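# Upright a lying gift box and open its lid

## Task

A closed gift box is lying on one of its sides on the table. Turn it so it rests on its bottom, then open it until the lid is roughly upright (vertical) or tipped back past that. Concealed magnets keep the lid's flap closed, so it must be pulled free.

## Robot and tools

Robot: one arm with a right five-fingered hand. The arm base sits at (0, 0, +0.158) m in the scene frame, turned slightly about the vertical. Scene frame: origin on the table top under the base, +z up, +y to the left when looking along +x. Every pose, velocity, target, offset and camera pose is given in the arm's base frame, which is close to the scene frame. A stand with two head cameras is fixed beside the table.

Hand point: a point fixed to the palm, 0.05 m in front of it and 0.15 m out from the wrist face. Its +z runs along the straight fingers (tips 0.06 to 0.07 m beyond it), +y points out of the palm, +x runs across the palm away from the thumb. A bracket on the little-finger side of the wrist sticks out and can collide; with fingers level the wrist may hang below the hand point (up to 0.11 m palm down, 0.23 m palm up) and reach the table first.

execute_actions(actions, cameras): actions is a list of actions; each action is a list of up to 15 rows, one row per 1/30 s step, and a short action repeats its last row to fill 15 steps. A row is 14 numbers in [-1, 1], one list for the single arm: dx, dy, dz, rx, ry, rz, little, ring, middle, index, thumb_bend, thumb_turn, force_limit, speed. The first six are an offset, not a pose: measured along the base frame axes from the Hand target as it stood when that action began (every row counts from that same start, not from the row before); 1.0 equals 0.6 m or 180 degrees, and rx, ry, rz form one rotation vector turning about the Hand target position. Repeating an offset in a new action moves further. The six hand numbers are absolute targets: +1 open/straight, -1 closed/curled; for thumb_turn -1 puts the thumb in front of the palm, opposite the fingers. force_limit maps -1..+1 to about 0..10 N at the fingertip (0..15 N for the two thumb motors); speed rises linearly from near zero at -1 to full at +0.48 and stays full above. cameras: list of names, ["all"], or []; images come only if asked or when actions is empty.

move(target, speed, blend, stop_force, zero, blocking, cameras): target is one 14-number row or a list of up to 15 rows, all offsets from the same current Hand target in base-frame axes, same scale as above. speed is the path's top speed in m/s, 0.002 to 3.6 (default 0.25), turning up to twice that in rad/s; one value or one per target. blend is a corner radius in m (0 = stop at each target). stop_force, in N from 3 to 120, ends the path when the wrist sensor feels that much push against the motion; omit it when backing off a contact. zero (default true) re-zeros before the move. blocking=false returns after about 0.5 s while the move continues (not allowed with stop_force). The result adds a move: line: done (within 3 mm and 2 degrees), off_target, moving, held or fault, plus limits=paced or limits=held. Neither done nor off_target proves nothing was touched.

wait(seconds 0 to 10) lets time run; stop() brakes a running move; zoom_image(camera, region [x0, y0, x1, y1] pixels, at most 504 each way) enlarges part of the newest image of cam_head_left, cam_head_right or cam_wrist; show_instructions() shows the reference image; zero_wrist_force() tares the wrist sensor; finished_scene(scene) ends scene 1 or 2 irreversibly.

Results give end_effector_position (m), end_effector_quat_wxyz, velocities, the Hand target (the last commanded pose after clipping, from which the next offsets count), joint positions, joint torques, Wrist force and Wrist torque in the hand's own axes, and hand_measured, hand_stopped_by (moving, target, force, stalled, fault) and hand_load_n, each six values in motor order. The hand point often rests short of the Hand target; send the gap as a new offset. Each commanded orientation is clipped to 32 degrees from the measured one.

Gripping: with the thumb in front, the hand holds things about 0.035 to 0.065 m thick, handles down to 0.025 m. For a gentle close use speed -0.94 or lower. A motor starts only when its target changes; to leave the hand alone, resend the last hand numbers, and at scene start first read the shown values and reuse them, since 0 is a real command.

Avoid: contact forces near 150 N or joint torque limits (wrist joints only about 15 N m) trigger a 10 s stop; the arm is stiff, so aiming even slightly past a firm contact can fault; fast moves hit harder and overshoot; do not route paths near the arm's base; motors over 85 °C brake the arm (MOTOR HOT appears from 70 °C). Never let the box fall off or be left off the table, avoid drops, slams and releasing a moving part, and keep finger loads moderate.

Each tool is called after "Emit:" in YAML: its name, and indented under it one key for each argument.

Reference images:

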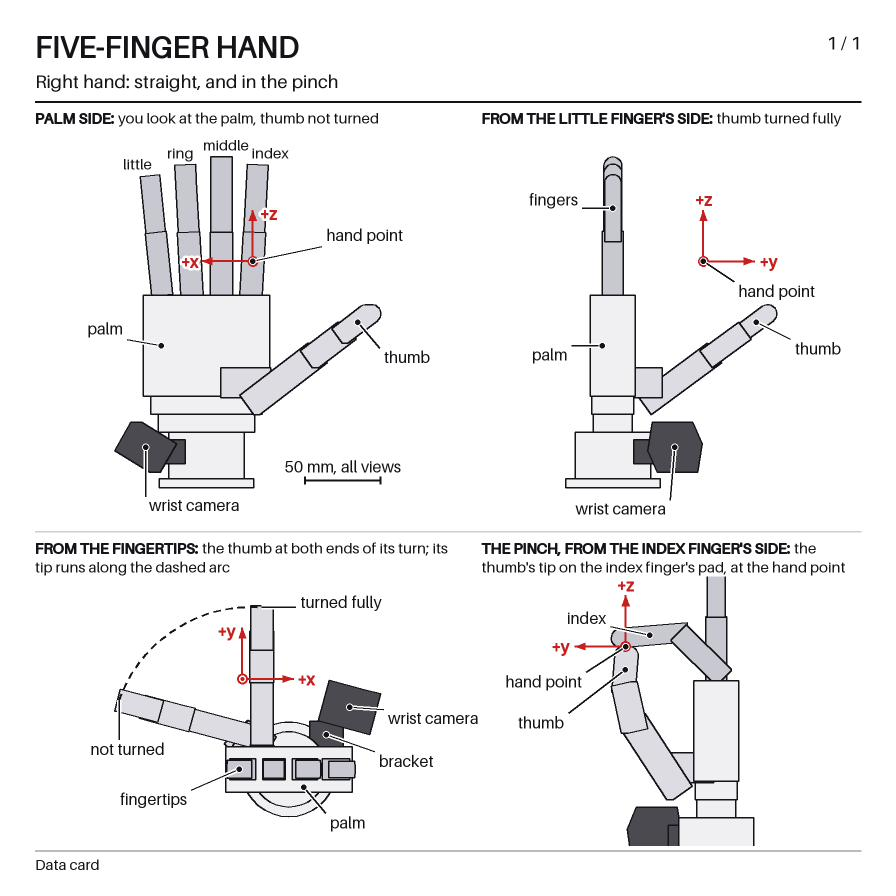

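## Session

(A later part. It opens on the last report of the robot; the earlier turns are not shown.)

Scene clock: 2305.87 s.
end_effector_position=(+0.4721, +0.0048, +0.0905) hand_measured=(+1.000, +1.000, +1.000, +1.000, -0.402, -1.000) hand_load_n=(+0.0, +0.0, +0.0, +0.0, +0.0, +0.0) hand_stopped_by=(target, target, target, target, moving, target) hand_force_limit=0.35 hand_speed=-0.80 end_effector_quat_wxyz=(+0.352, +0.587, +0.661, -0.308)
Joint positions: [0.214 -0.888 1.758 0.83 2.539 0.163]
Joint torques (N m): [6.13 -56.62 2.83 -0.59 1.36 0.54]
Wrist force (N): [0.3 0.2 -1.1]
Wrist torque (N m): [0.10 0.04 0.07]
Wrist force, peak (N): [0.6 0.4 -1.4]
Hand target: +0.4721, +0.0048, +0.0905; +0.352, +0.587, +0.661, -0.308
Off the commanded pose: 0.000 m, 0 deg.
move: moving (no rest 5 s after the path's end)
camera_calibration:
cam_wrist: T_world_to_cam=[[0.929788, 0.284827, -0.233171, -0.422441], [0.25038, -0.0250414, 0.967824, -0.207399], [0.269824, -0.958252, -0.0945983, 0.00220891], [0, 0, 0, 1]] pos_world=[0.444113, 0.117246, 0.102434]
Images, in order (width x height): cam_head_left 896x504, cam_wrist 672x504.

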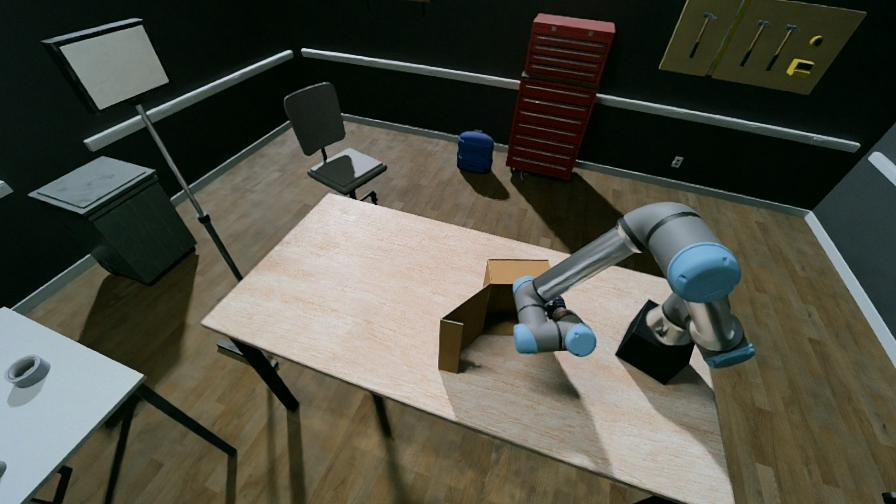

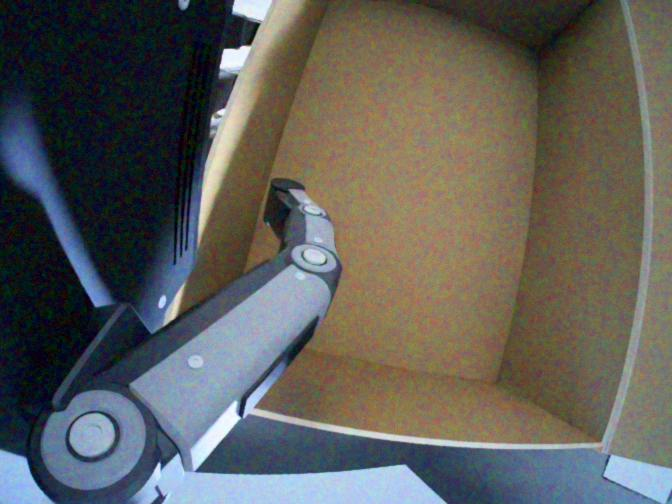

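Emit:
wait:
  seconds: 0.5
  cameras: ["cam_wrist"]

Scene clock: 2308.20 s.
end_effector_position=(+0.4721, +0.0048, +0.0905) hand_measured=(+1.000, +1.000, +1.000, +1.000, -0.882, -1.000) hand_load_n=(+0.0, +0.5, +0.0, +0.0, +10.5, +0.5) hand_stopped_by=(target, target, target, target, force, target) hand_force_limit=0.35 hand_speed=-0.80 end_effector_quat_wxyz=(+0.352, +0.587, +0.661, -0.308)
Joint positions: [0.214 -0.888 1.758 0.83 2.539 0.163]
Joint torques (N m): [6.07 -57.02 2.15 -0.6 1.23 0.47]
Wrist force (N): [1.2 0.8 1.1]
Wrist torque (N m): [0.14 0.09 -0.06]
Wrist force, peak (N): [1.5 1.0 0.9]
Hand target: +0.4721, +0.0048, +0.0905; +0.352, +0.587, +0.661, -0.308
Off the commanded pose: 0.000 m, 0 deg.
wait: 0.50 s; at rest from the start
camera_calibration:
cam_wrist: T_world_to_cam=[[0.929788, 0.284827, -0.233171, -0.422441], [0.25038, -0.0250414, 0.967824, -0.207399], [0.269824, -0.958252, -0.0945983, 0.00220891], [0, 0, 0, 1]] pos_world=[0.444113, 0.117246, 0.102434]
Images, in order (width x height): cam_wrist 672x504.

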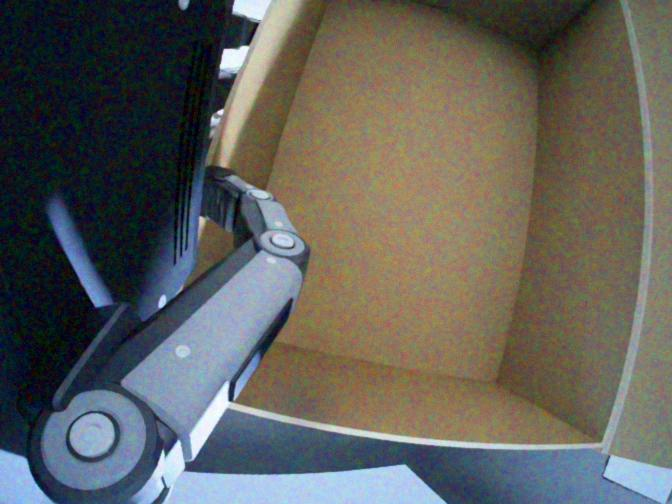

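Emit:
move:
  target:
    - [0.0085, -0.0681, 0.015, 0.0551, 0.0069, 0, 1, 1, 1, 1, -1, -1, 0.35, -0.8]
    - [0.0171, -0.1376, 0.0177, 0.1103, 0.0137, 0, 1, 1, 1, 1, -1, -1, 0.35, -0.8]
  speed: 0.06
  blend: 0.01
  cameras: ["cam_wrist", "cam_head_right"]

Scene clock: 2328.40 s.
end_effector_position=(+0.4823, -0.0777, +0.1011) hand_measured=(+1.000, +1.000, +1.000, +1.000, -0.882, -1.000) hand_load_n=(+0.0, +0.5, +0.0, +0.0, +7.0, +0.0) hand_stopped_by=(target, target, target, target, force, target) hand_force_limit=0.35 hand_speed=-0.80 end_effector_quat_wxyz=(+0.231, +0.632, +0.712, -0.202)
Joint positions: [-0.122 -1.135 1.808 0.722 2.173 -0.295]
Joint torques (N m): [-9.91 -39.04 -22.41 4.35 -3.81 -0.87]
Wrist force (N): [-9.5 0.6 -14.4]
Wrist torque (N m): [0.92 -0.02 -0.59]
Wrist force, peak (N): [-10.5 -0.7 -16.0]
Hand target: +0.4823, -0.0778, +0.1011; +0.231, +0.632, +0.712, -0.202
Off the commanded pose: 0.000 m, 0 deg.
move: done
camera_calibration:
cam_wrist: T_world_to_cam=[[0.921223, 0.353836, -0.161704, -0.403672], [0.290769, -0.350092, 0.890443, -0.259171], [0.25846, -0.867315, -0.425397, -0.0325704], [0, 0, 0, 1]] pos_world=[0.455649, 0.0238515, 0.151646]
Images, in order (width x height): cam_head_right 896x504, cam_wrist 672x504.

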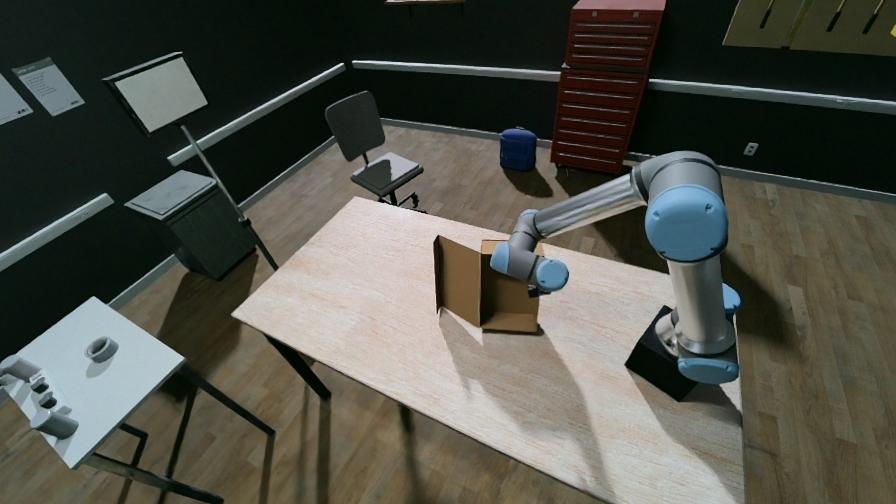

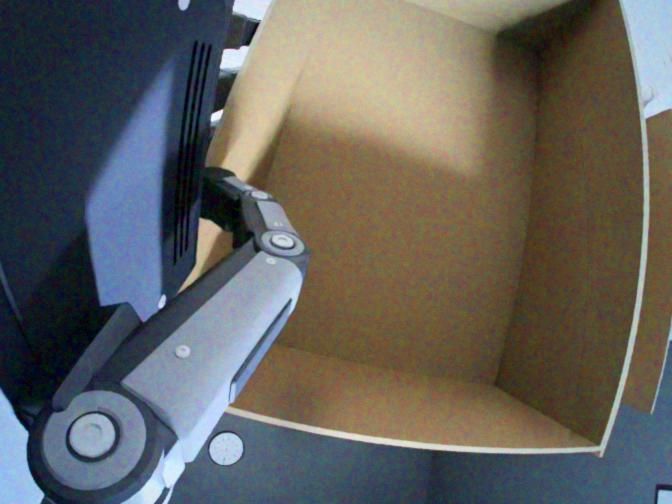

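Emit:
move:
  target: [0, 0, 0.0058, 0, 0, 0, 1, 1, 1, 1, -1, -1, 0.35, -0.8]
  speed: 0.03

Scene clock: 2340.33 s.
end_effector_position=(+0.4823, -0.0778, +0.1045) hand_measured=(+1.000, +1.000, +1.000, +1.000, -0.882, -1.000) hand_load_n=(+0.0, +0.0, +0.0, +0.0, +8.0, -0.5) hand_stopped_by=(target, target, target, target, force, target) hand_force_limit=0.35 hand_speed=-0.80 end_effector_quat_wxyz=(+0.231, +0.632, +0.712, -0.202)
Joint positions: [-0.122 -1.14 1.806 0.73 2.173 -0.295]
Joint torques (N m): [-5.9 -48.67 -26.25 5.61 0.83 -1.04]
Wrist force (N): [-0.8 -0.5 -0.3]
Wrist torque (N m): [0.11 -0.19 -0.09]
Wrist force, peak (N): [-9.7 0.9 -14.6]
Hand target: +0.4823, -0.0778, +0.1046; +0.231, +0.632, +0.712, -0.202
Off the commanded pose: 0.000 m, 0 deg.
move: done

Emit:
move:
  target:
    - [0.0065, -0.0524, -0.0052, 0.0413, 0.0051, 0, 1, 1, 1, 1, -1, -1, 0.35, -0.8]
    - [0.0129, -0.1037, -0.0172, 0.0827, 0.0103, 0, 1, 1, 1, 1, -1, -1, 0.35, -0.8]
  speed: 0.06
  blend: 0.01

Scene clock: 2365.47 s.
end_effector_position=(+0.4901, -0.1399, +0.0943) hand_measured=(+1.000, +1.000, +1.000, +1.000, -0.882, -1.000) hand_load_n=(+0.0, +0.0, +0.0, +0.5, +10.0, +0.0) hand_stopped_by=(target, target, target, target, force, target) hand_force_limit=0.35 hand_speed=-0.80 end_effector_quat_wxyz=(+0.136, +0.653, +0.735, -0.118)
Joint positions: [-0.399 -1.168 1.757 0.793 1.882 -0.547]
Joint torques (N m): [-5.1 -16.93 -28.45 5.57 -0.41 -1.5]
Wrist force (N): [-0.9 0.6 0.5]
Wrist torque (N m): [0.21 0.08 0.16]
Wrist force, peak (N): [-8.1 2.0 -11.5]
Hand target: +0.4901, -0.1400, +0.0943; +0.136, +0.653, +0.735, -0.118
Off the commanded pose: 0.000 m, 0 deg.
move: done

Emit:
move:
  target:
    - [0.0061, -0.0493, -0.0187, 0.0413, 0.0051, 0, 1, 1, 1, 1, -1, -1, 0.35, -0.8]
    - [0.0119, -0.0959, -0.0428, 0.0827, 0.0103, 0, 1, 1, 1, 1, -1, -1, 0.35, -0.8]
    - [0.0173, -0.1386, -0.0737, 0.1240, 0.0155, 0, 1, 1, 1, 1, -1, -1, 0.35, -0.8]
  speed: 0.06
  blend: 0.01
  cameras: ["cam_wrist", "cam_head_right"]

Scene clock: 2380.17 s.
end_effector_position=(+0.5004, -0.2231, +0.0501) hand_measured=(+1.000, +1.000, +1.000, +1.000, -0.882, -1.000) hand_load_n=(+0.0, +0.0, +0.0, +0.5, +11.0, +0.0) hand_stopped_by=(target, target, target, target, force, target) hand_force_limit=0.35 hand_speed=-0.80 end_effector_quat_wxyz=(-0.011, +0.664, +0.747, +0.010)
Joint positions: [-0.721 -0.977 1.561 1.009 1.55 -0.839]
Joint torques (N m): [-3.96 -21.94 -28.86 6.19 -1.04 -1.44]
Wrist force (N): [-1.0 -0.3 1.6]
Wrist torque (N m): [0.03 0.17 0.22]
Wrist force, peak (N): [-4.7 0.1 -4.4]
Hand target: +0.5004, -0.2231, +0.0500; -0.011, +0.664, +0.747, +0.011
Off the commanded pose: 0.000 m, 0 deg.
move: done
camera_calibration:
cam_wrist: T_world_to_cam=[[0.915083, 0.402948, 0.015966, -0.372089], [0.34812, -0.809315, 0.473099, -0.380191], [0.203556, -0.427367, -0.880865, -0.036677], [0, 0, 0, 1]] pos_world=[0.48031, -0.173436, 0.153501]
Images, in order (width x height): cam_head_right 896x504, cam_wrist 672x504.

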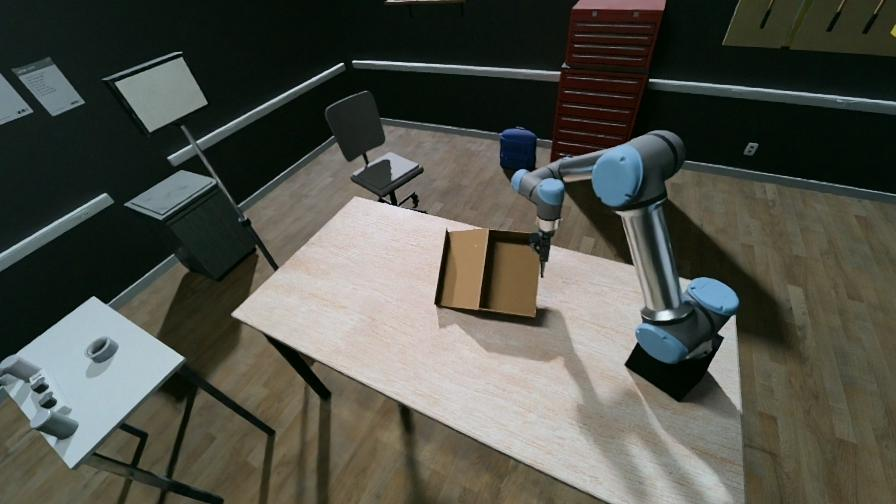

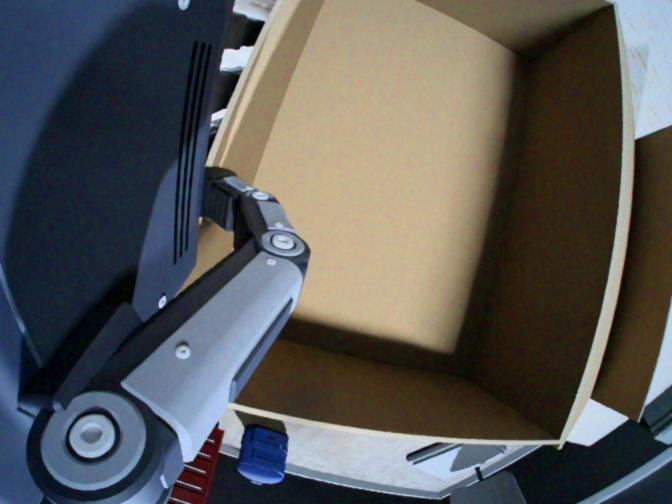

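Emit:
move:
  target:
    - [0.0048, -0.0385, -0.0365, 0.0413, 0.0051, 0, 1, 1, 1, 1, -1, -1, 0.35, -0.8]
    - [0.0090, -0.0723, -0.0775, 0.0827, 0.0103, 0, 1, 1, 1, 1, -1, -1, 0.35, -0.8]
    - [0.0124, -0.0999, -0.1225, 0.1240, 0.0155, 0, 1, 1, 1, 1, -1, -1, 0.35, -0.8]
    - [0.0140, -0.1123, -0.1480, 0.1461, 0.0182, 0, 1, 1, 1, 1, -1, -1, 0.35, -0.8]
  speed: 0.06
  blend: 0.01
  cameras: ["cam_wrist", "cam_head_right"]

Scene clock: 2397.37 s.
end_effector_position=(+0.5088, -0.2905, -0.0387) hand_measured=(+1.000, +1.000, +1.000, +1.000, -0.882, -1.000) hand_load_n=(+0.0, +0.0, -0.5, +0.5, +11.5, +0.0) hand_stopped_by=(target, target, target, target, force, target) hand_force_limit=0.35 hand_speed=-0.80 end_effector_quat_wxyz=(-0.183, +0.644, +0.725, +0.161)
Joint positions: [-0.924 -0.555 1.188 1.372 1.331 -1.094]
Joint torques (N m): [-6.71 -30.03 -26.66 7.32 -1.62 -1.75]
Wrist force (N): [-2.7 -0.4 1.1]
Wrist torque (N m): [0.01 0.25 0.19]
Wrist force, peak (N): [-2.8 -0.3 1.8]
Hand target: +0.5088, -0.2905, -0.0388; -0.183, +0.644, +0.725, +0.161
Off the commanded pose: 0.000 m, 0 deg.
move: done
camera_calibration:
cam_wrist: T_world_to_cam=[[0.919695, 0.365952, 0.14227, -0.359359], [0.3632, -0.930585, 0.0458039, -0.455089], [0.149156, 0.00954689, -0.988768, 0.00505326], [0, 0, 0, 1]] pos_world=[0.495035, -0.292039, 0.0769674]
Images, in order (width x height): cam_head_right 896x504, cam_wrist 672x504.

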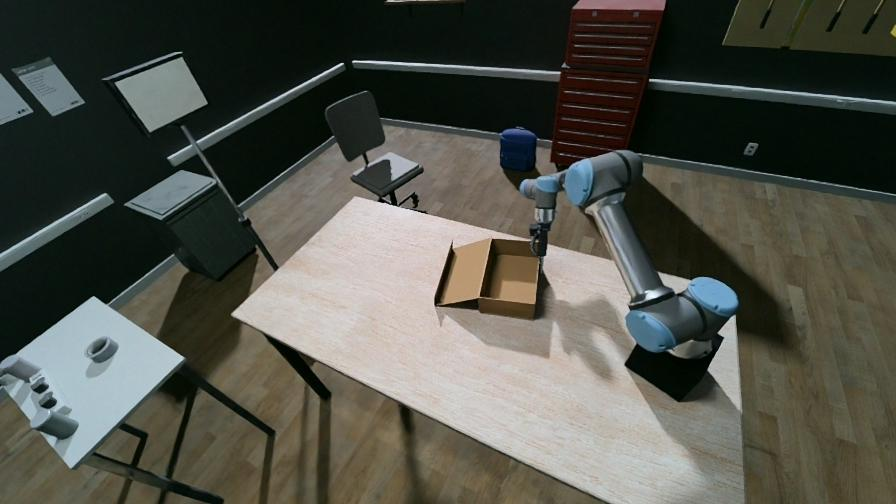

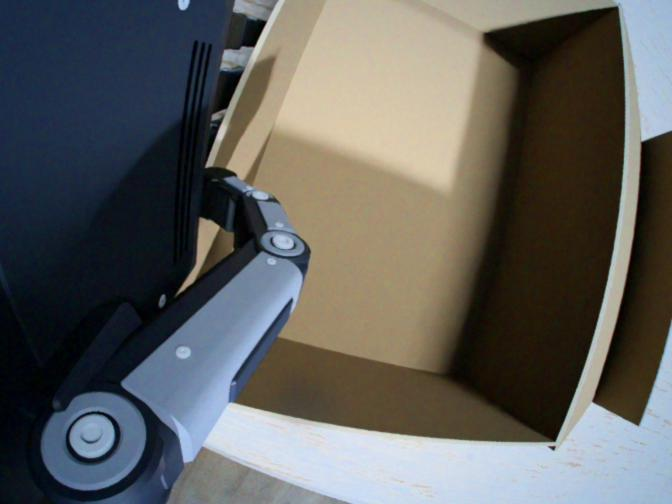

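Emit:
move:
  target: [0.0013, -0.0108, -0.026, 0.0221, 0.0027, 0, 1, 1, 1, 1, -1, -1, 0.35, -0.8]
  speed: 0.04

Emit:
move:
  target: [0.0005, -0.0040, -0.0117, 0.0110, 0.0014, 0, 1, 1, 1, 1, -1, -1, 0.35, -0.8]
  speed: 0.02
  cameras: ["cam_wrist", "cam_head_right"]

Scene clock: 2411.17 s.
end_effector_position=(+0.5096, -0.2970, -0.0543) hand_measured=(+1.000, +1.000, +1.000, +1.000, -0.882, -1.000) hand_load_n=(+0.0, +0.0, +0.0, +0.0, +11.0, +0.0) hand_stopped_by=(target, target, target, target, force, target) hand_force_limit=0.35 hand_speed=-0.80 end_effector_quat_wxyz=(-0.208, +0.638, +0.718, +0.184)
Joint positions: [-0.943 -0.482 1.12 1.436 1.309 -1.128]
Joint torques (N m): [-7.14 -31.93 -28.45 6.94 -1.66 -1.63]
Wrist force (N): [-2.2 -0.8 0.7]
Wrist torque (N m): [-0.11 0.10 0.16]
Wrist force, peak (N): [-3.1 -0.9 1.0]
Hand target: +0.5096, -0.2970, -0.0544; -0.208, +0.638, +0.718, +0.184
Off the commanded pose: 0.000 m, 0 deg.
move: done

Scene clock: 2412.40 s.
end_effector_position=(+0.5099, -0.2994, -0.0613) hand_measured=(+1.000, +1.000, +1.000, +1.000, -0.882, -1.000) hand_load_n=(+0.0, -0.5, +0.0, -0.5, +8.5, +0.5) hand_stopped_by=(target, target, target, target, force, target) hand_force_limit=0.35 hand_speed=-0.80 end_effector_quat_wxyz=(-0.221, +0.635, +0.714, +0.195)
Joint positions: [-0.951 -0.447 1.087 1.469 1.298 -1.144]
Joint torques (N m): [-7.63 -24.33 -21.57 2.96 -0.36 -1.2]
Wrist force (N): [7.9 -0.8 -16.4]
Wrist torque (N m): [0.80 -0.08 0.66]
Wrist force, peak (N): [7.9 -0.8 -16.4]
Hand target: +0.5099, -0.2994, -0.0614; -0.221, +0.635, +0.714, +0.195
Off the commanded pose: 0.000 m, 0 deg.
move: done
camera_calibration:
cam_wrist: T_world_to_cam=[[0.921701, 0.349798, 0.167657, -0.358217], [0.363106, -0.930083, -0.0556729, -0.468782], [0.136461, 0.112191, -0.984272, 0.0201391], [0, 0, 0, 1]] pos_world=[0.497638, -0.312962, 0.0537815]
Images, in order (width x height): cam_head_right 896x504, cam_wrist 672x504.

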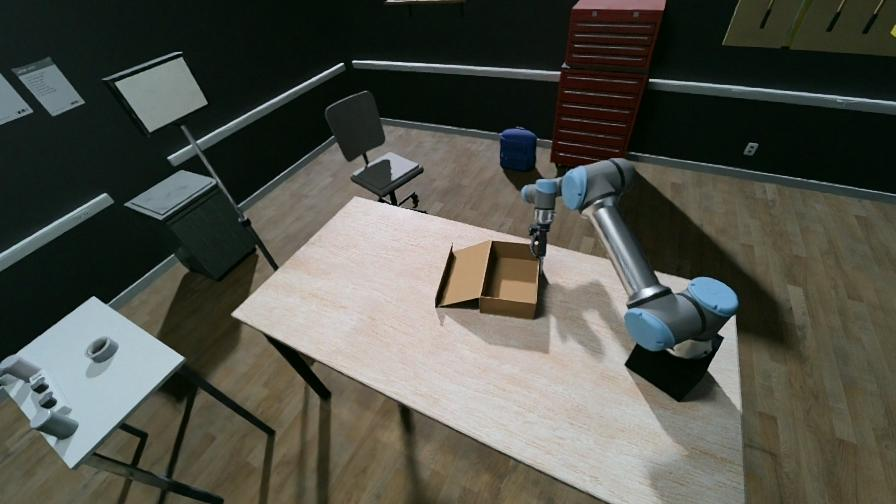

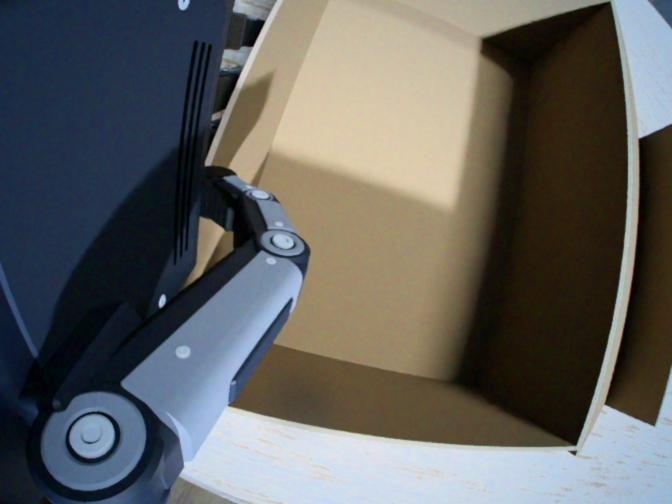

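Emit:
move:
  target:
    - [0, 0, 0.0055, 0, 0, 0, 1, 1, 1, 1, -1, -1, 0.35, -0.8]
    - [0, 0, 0.0055, 0, 0, 0, 1, 1, 1, 1, 1, -1, 0.35, -0.6]
  speed: 0.02
  cameras: ["cam_wrist", "cam_head_right"]

Scene clock: 2425.17 s.
end_effector_position=(+0.5099, -0.2994, -0.0581) hand_measured=(+1.000, +1.000, +1.000, +1.000, +1.000, -1.000) hand_load_n=(+0.0, +0.0, +0.0, +0.0, +0.0, +0.5) hand_stopped_by=(target, target, target, target, target, target) hand_force_limit=0.35 hand_speed=-0.60 end_effector_quat_wxyz=(-0.221, +0.635, +0.714, +0.195)
Joint positions: [-0.951 -0.452 1.088 1.473 1.298 -1.144]
Joint torques (N m): [-3.14 -72.41 0.24 -0.27 0.06 0]
Wrist force (N): [-1.1 -1.3 -0.2]
Wrist torque (N m): [-0.01 0.07 0.08]
Wrist force, peak (N): [7.6 -0.7 -17.6]
Hand target: +0.5099, -0.2994, -0.0581; -0.221, +0.635, +0.714, +0.195
Off the commanded pose: 0.000 m, 0 deg.
move: done
camera_calibration:
cam_wrist: T_world_to_cam=[[0.921714, 0.349767, 0.16765, -0.358769], [0.363105, -0.93007, -0.0559009, -0.468586], [0.136374, 0.112399, -0.98426, 0.0233961], [0, 0, 0, 1]] pos_world=[0.497638, -0.312962, 0.0569811]
Images, in order (width x height): cam_head_right 896x504, cam_wrist 672x504.

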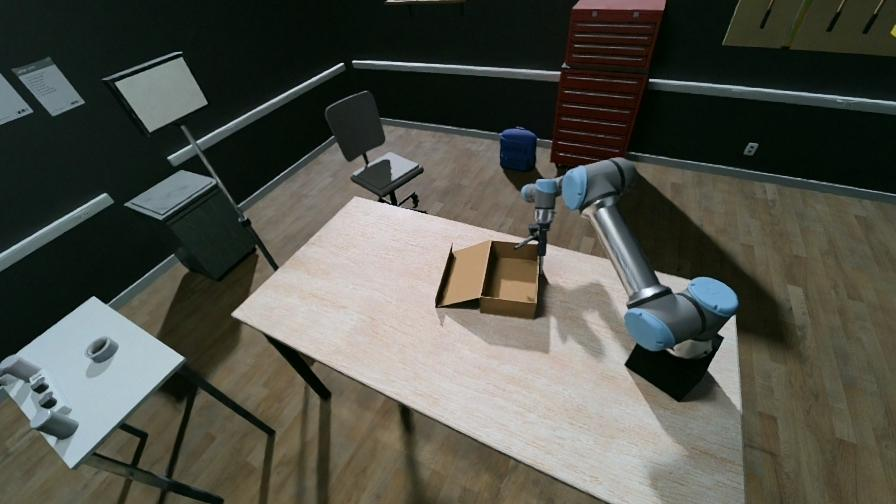

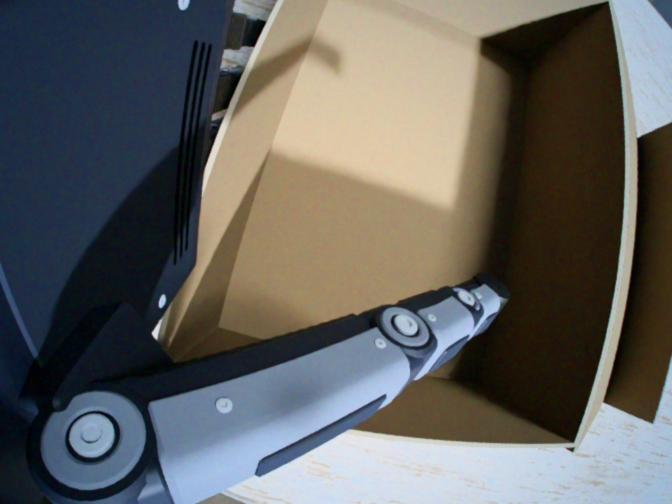

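Emit:
move:
  target:
    - [-0.0099, -0.0012, 0.0, 0, 0, 0, 1, 1, 1, 1, 1, -1, 0.35, -0.6]
    - [0.0043, -0.1151, 0.1638, 0, 0, 0, 1, 1, 1, 1, 1, -1, 0.35, -0.6]
    - [-0.05, -0.07, 0.35, 0, 0, 0, 1, 1, 1, 1, 1, -1, 0.35, -0.6]
  speed: [0.02, 0.08, 0.15]
  blend: [0.002, 0.02, 0]
  cameras: ["all"]

Scene clock: 2439.43 s.
end_effector_position=(+0.4800, -0.3414, +0.1518) hand_measured=(+1.000, +1.000, +1.000, +1.000, +1.000, -1.000) hand_load_n=(+0.0, +0.0, +0.0, +0.0, +0.0, +0.5) hand_stopped_by=(target, target, target, target, target, target) hand_force_limit=0.35 hand_speed=-0.60 end_effector_quat_wxyz=(-0.221, +0.635, +0.714, +0.195)
Joint positions: [-1.029 -0.688 0.969 1.846 1.339 -1.213]
Joint torques (N m): [-7.42 -72.59 0.43 6.45 1.11 -1.27]
Wrist force (N): [-0.6 -0.4 -0.8]
Wrist torque (N m): [0.05 0.04 0.11]
Wrist force, peak (N): [-1.4 -1.3 -0.5]
Hand target: +0.4799, -0.3414, +0.1519; -0.221, +0.635, +0.714, +0.195
Off the commanded pose: 0.000 m, 0 deg.
move: done
camera_calibration:
cam_wrist: T_world_to_cam=[[0.921709, 0.349763, 0.167684, -0.351718], [0.363119, -0.930059, -0.0559926, -0.485037], [0.136372, 0.112498, -0.984249, 0.238824], [0, 0, 0, 1]] pos_world=[0.467738, -0.354962, 0.266881]

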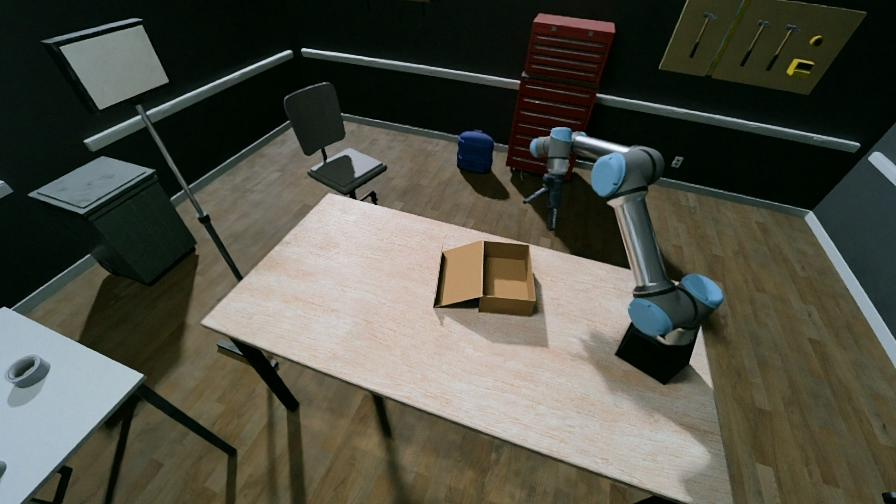

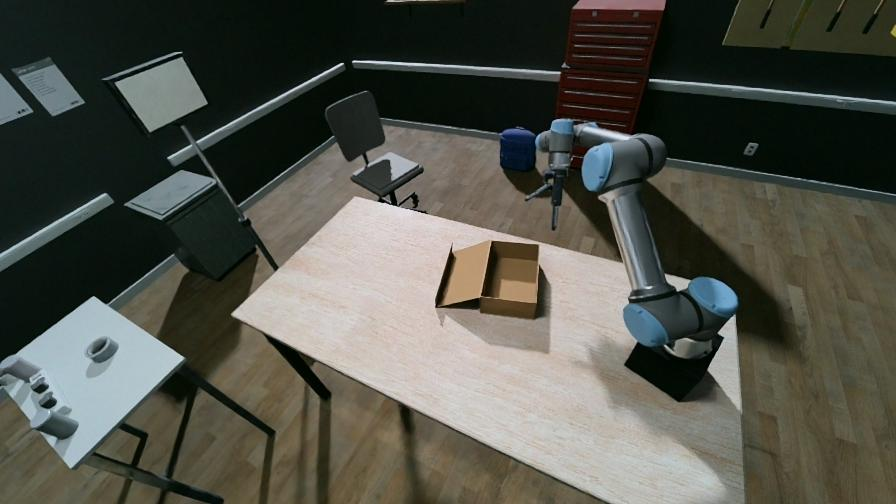

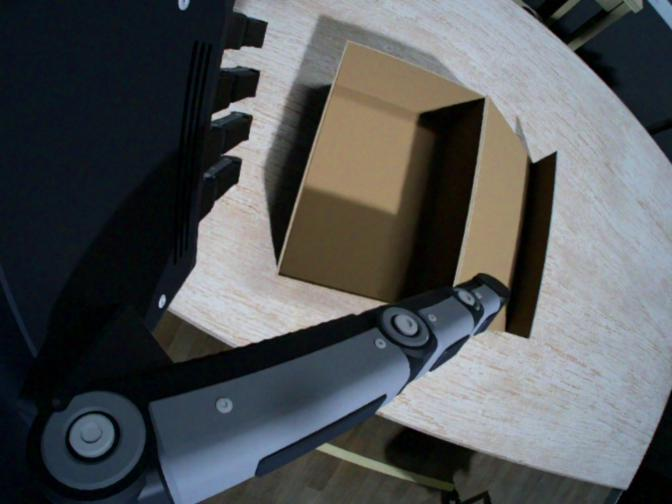

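Emit:
finished_scene:
  scene: 2

The scene is finished: the task was done.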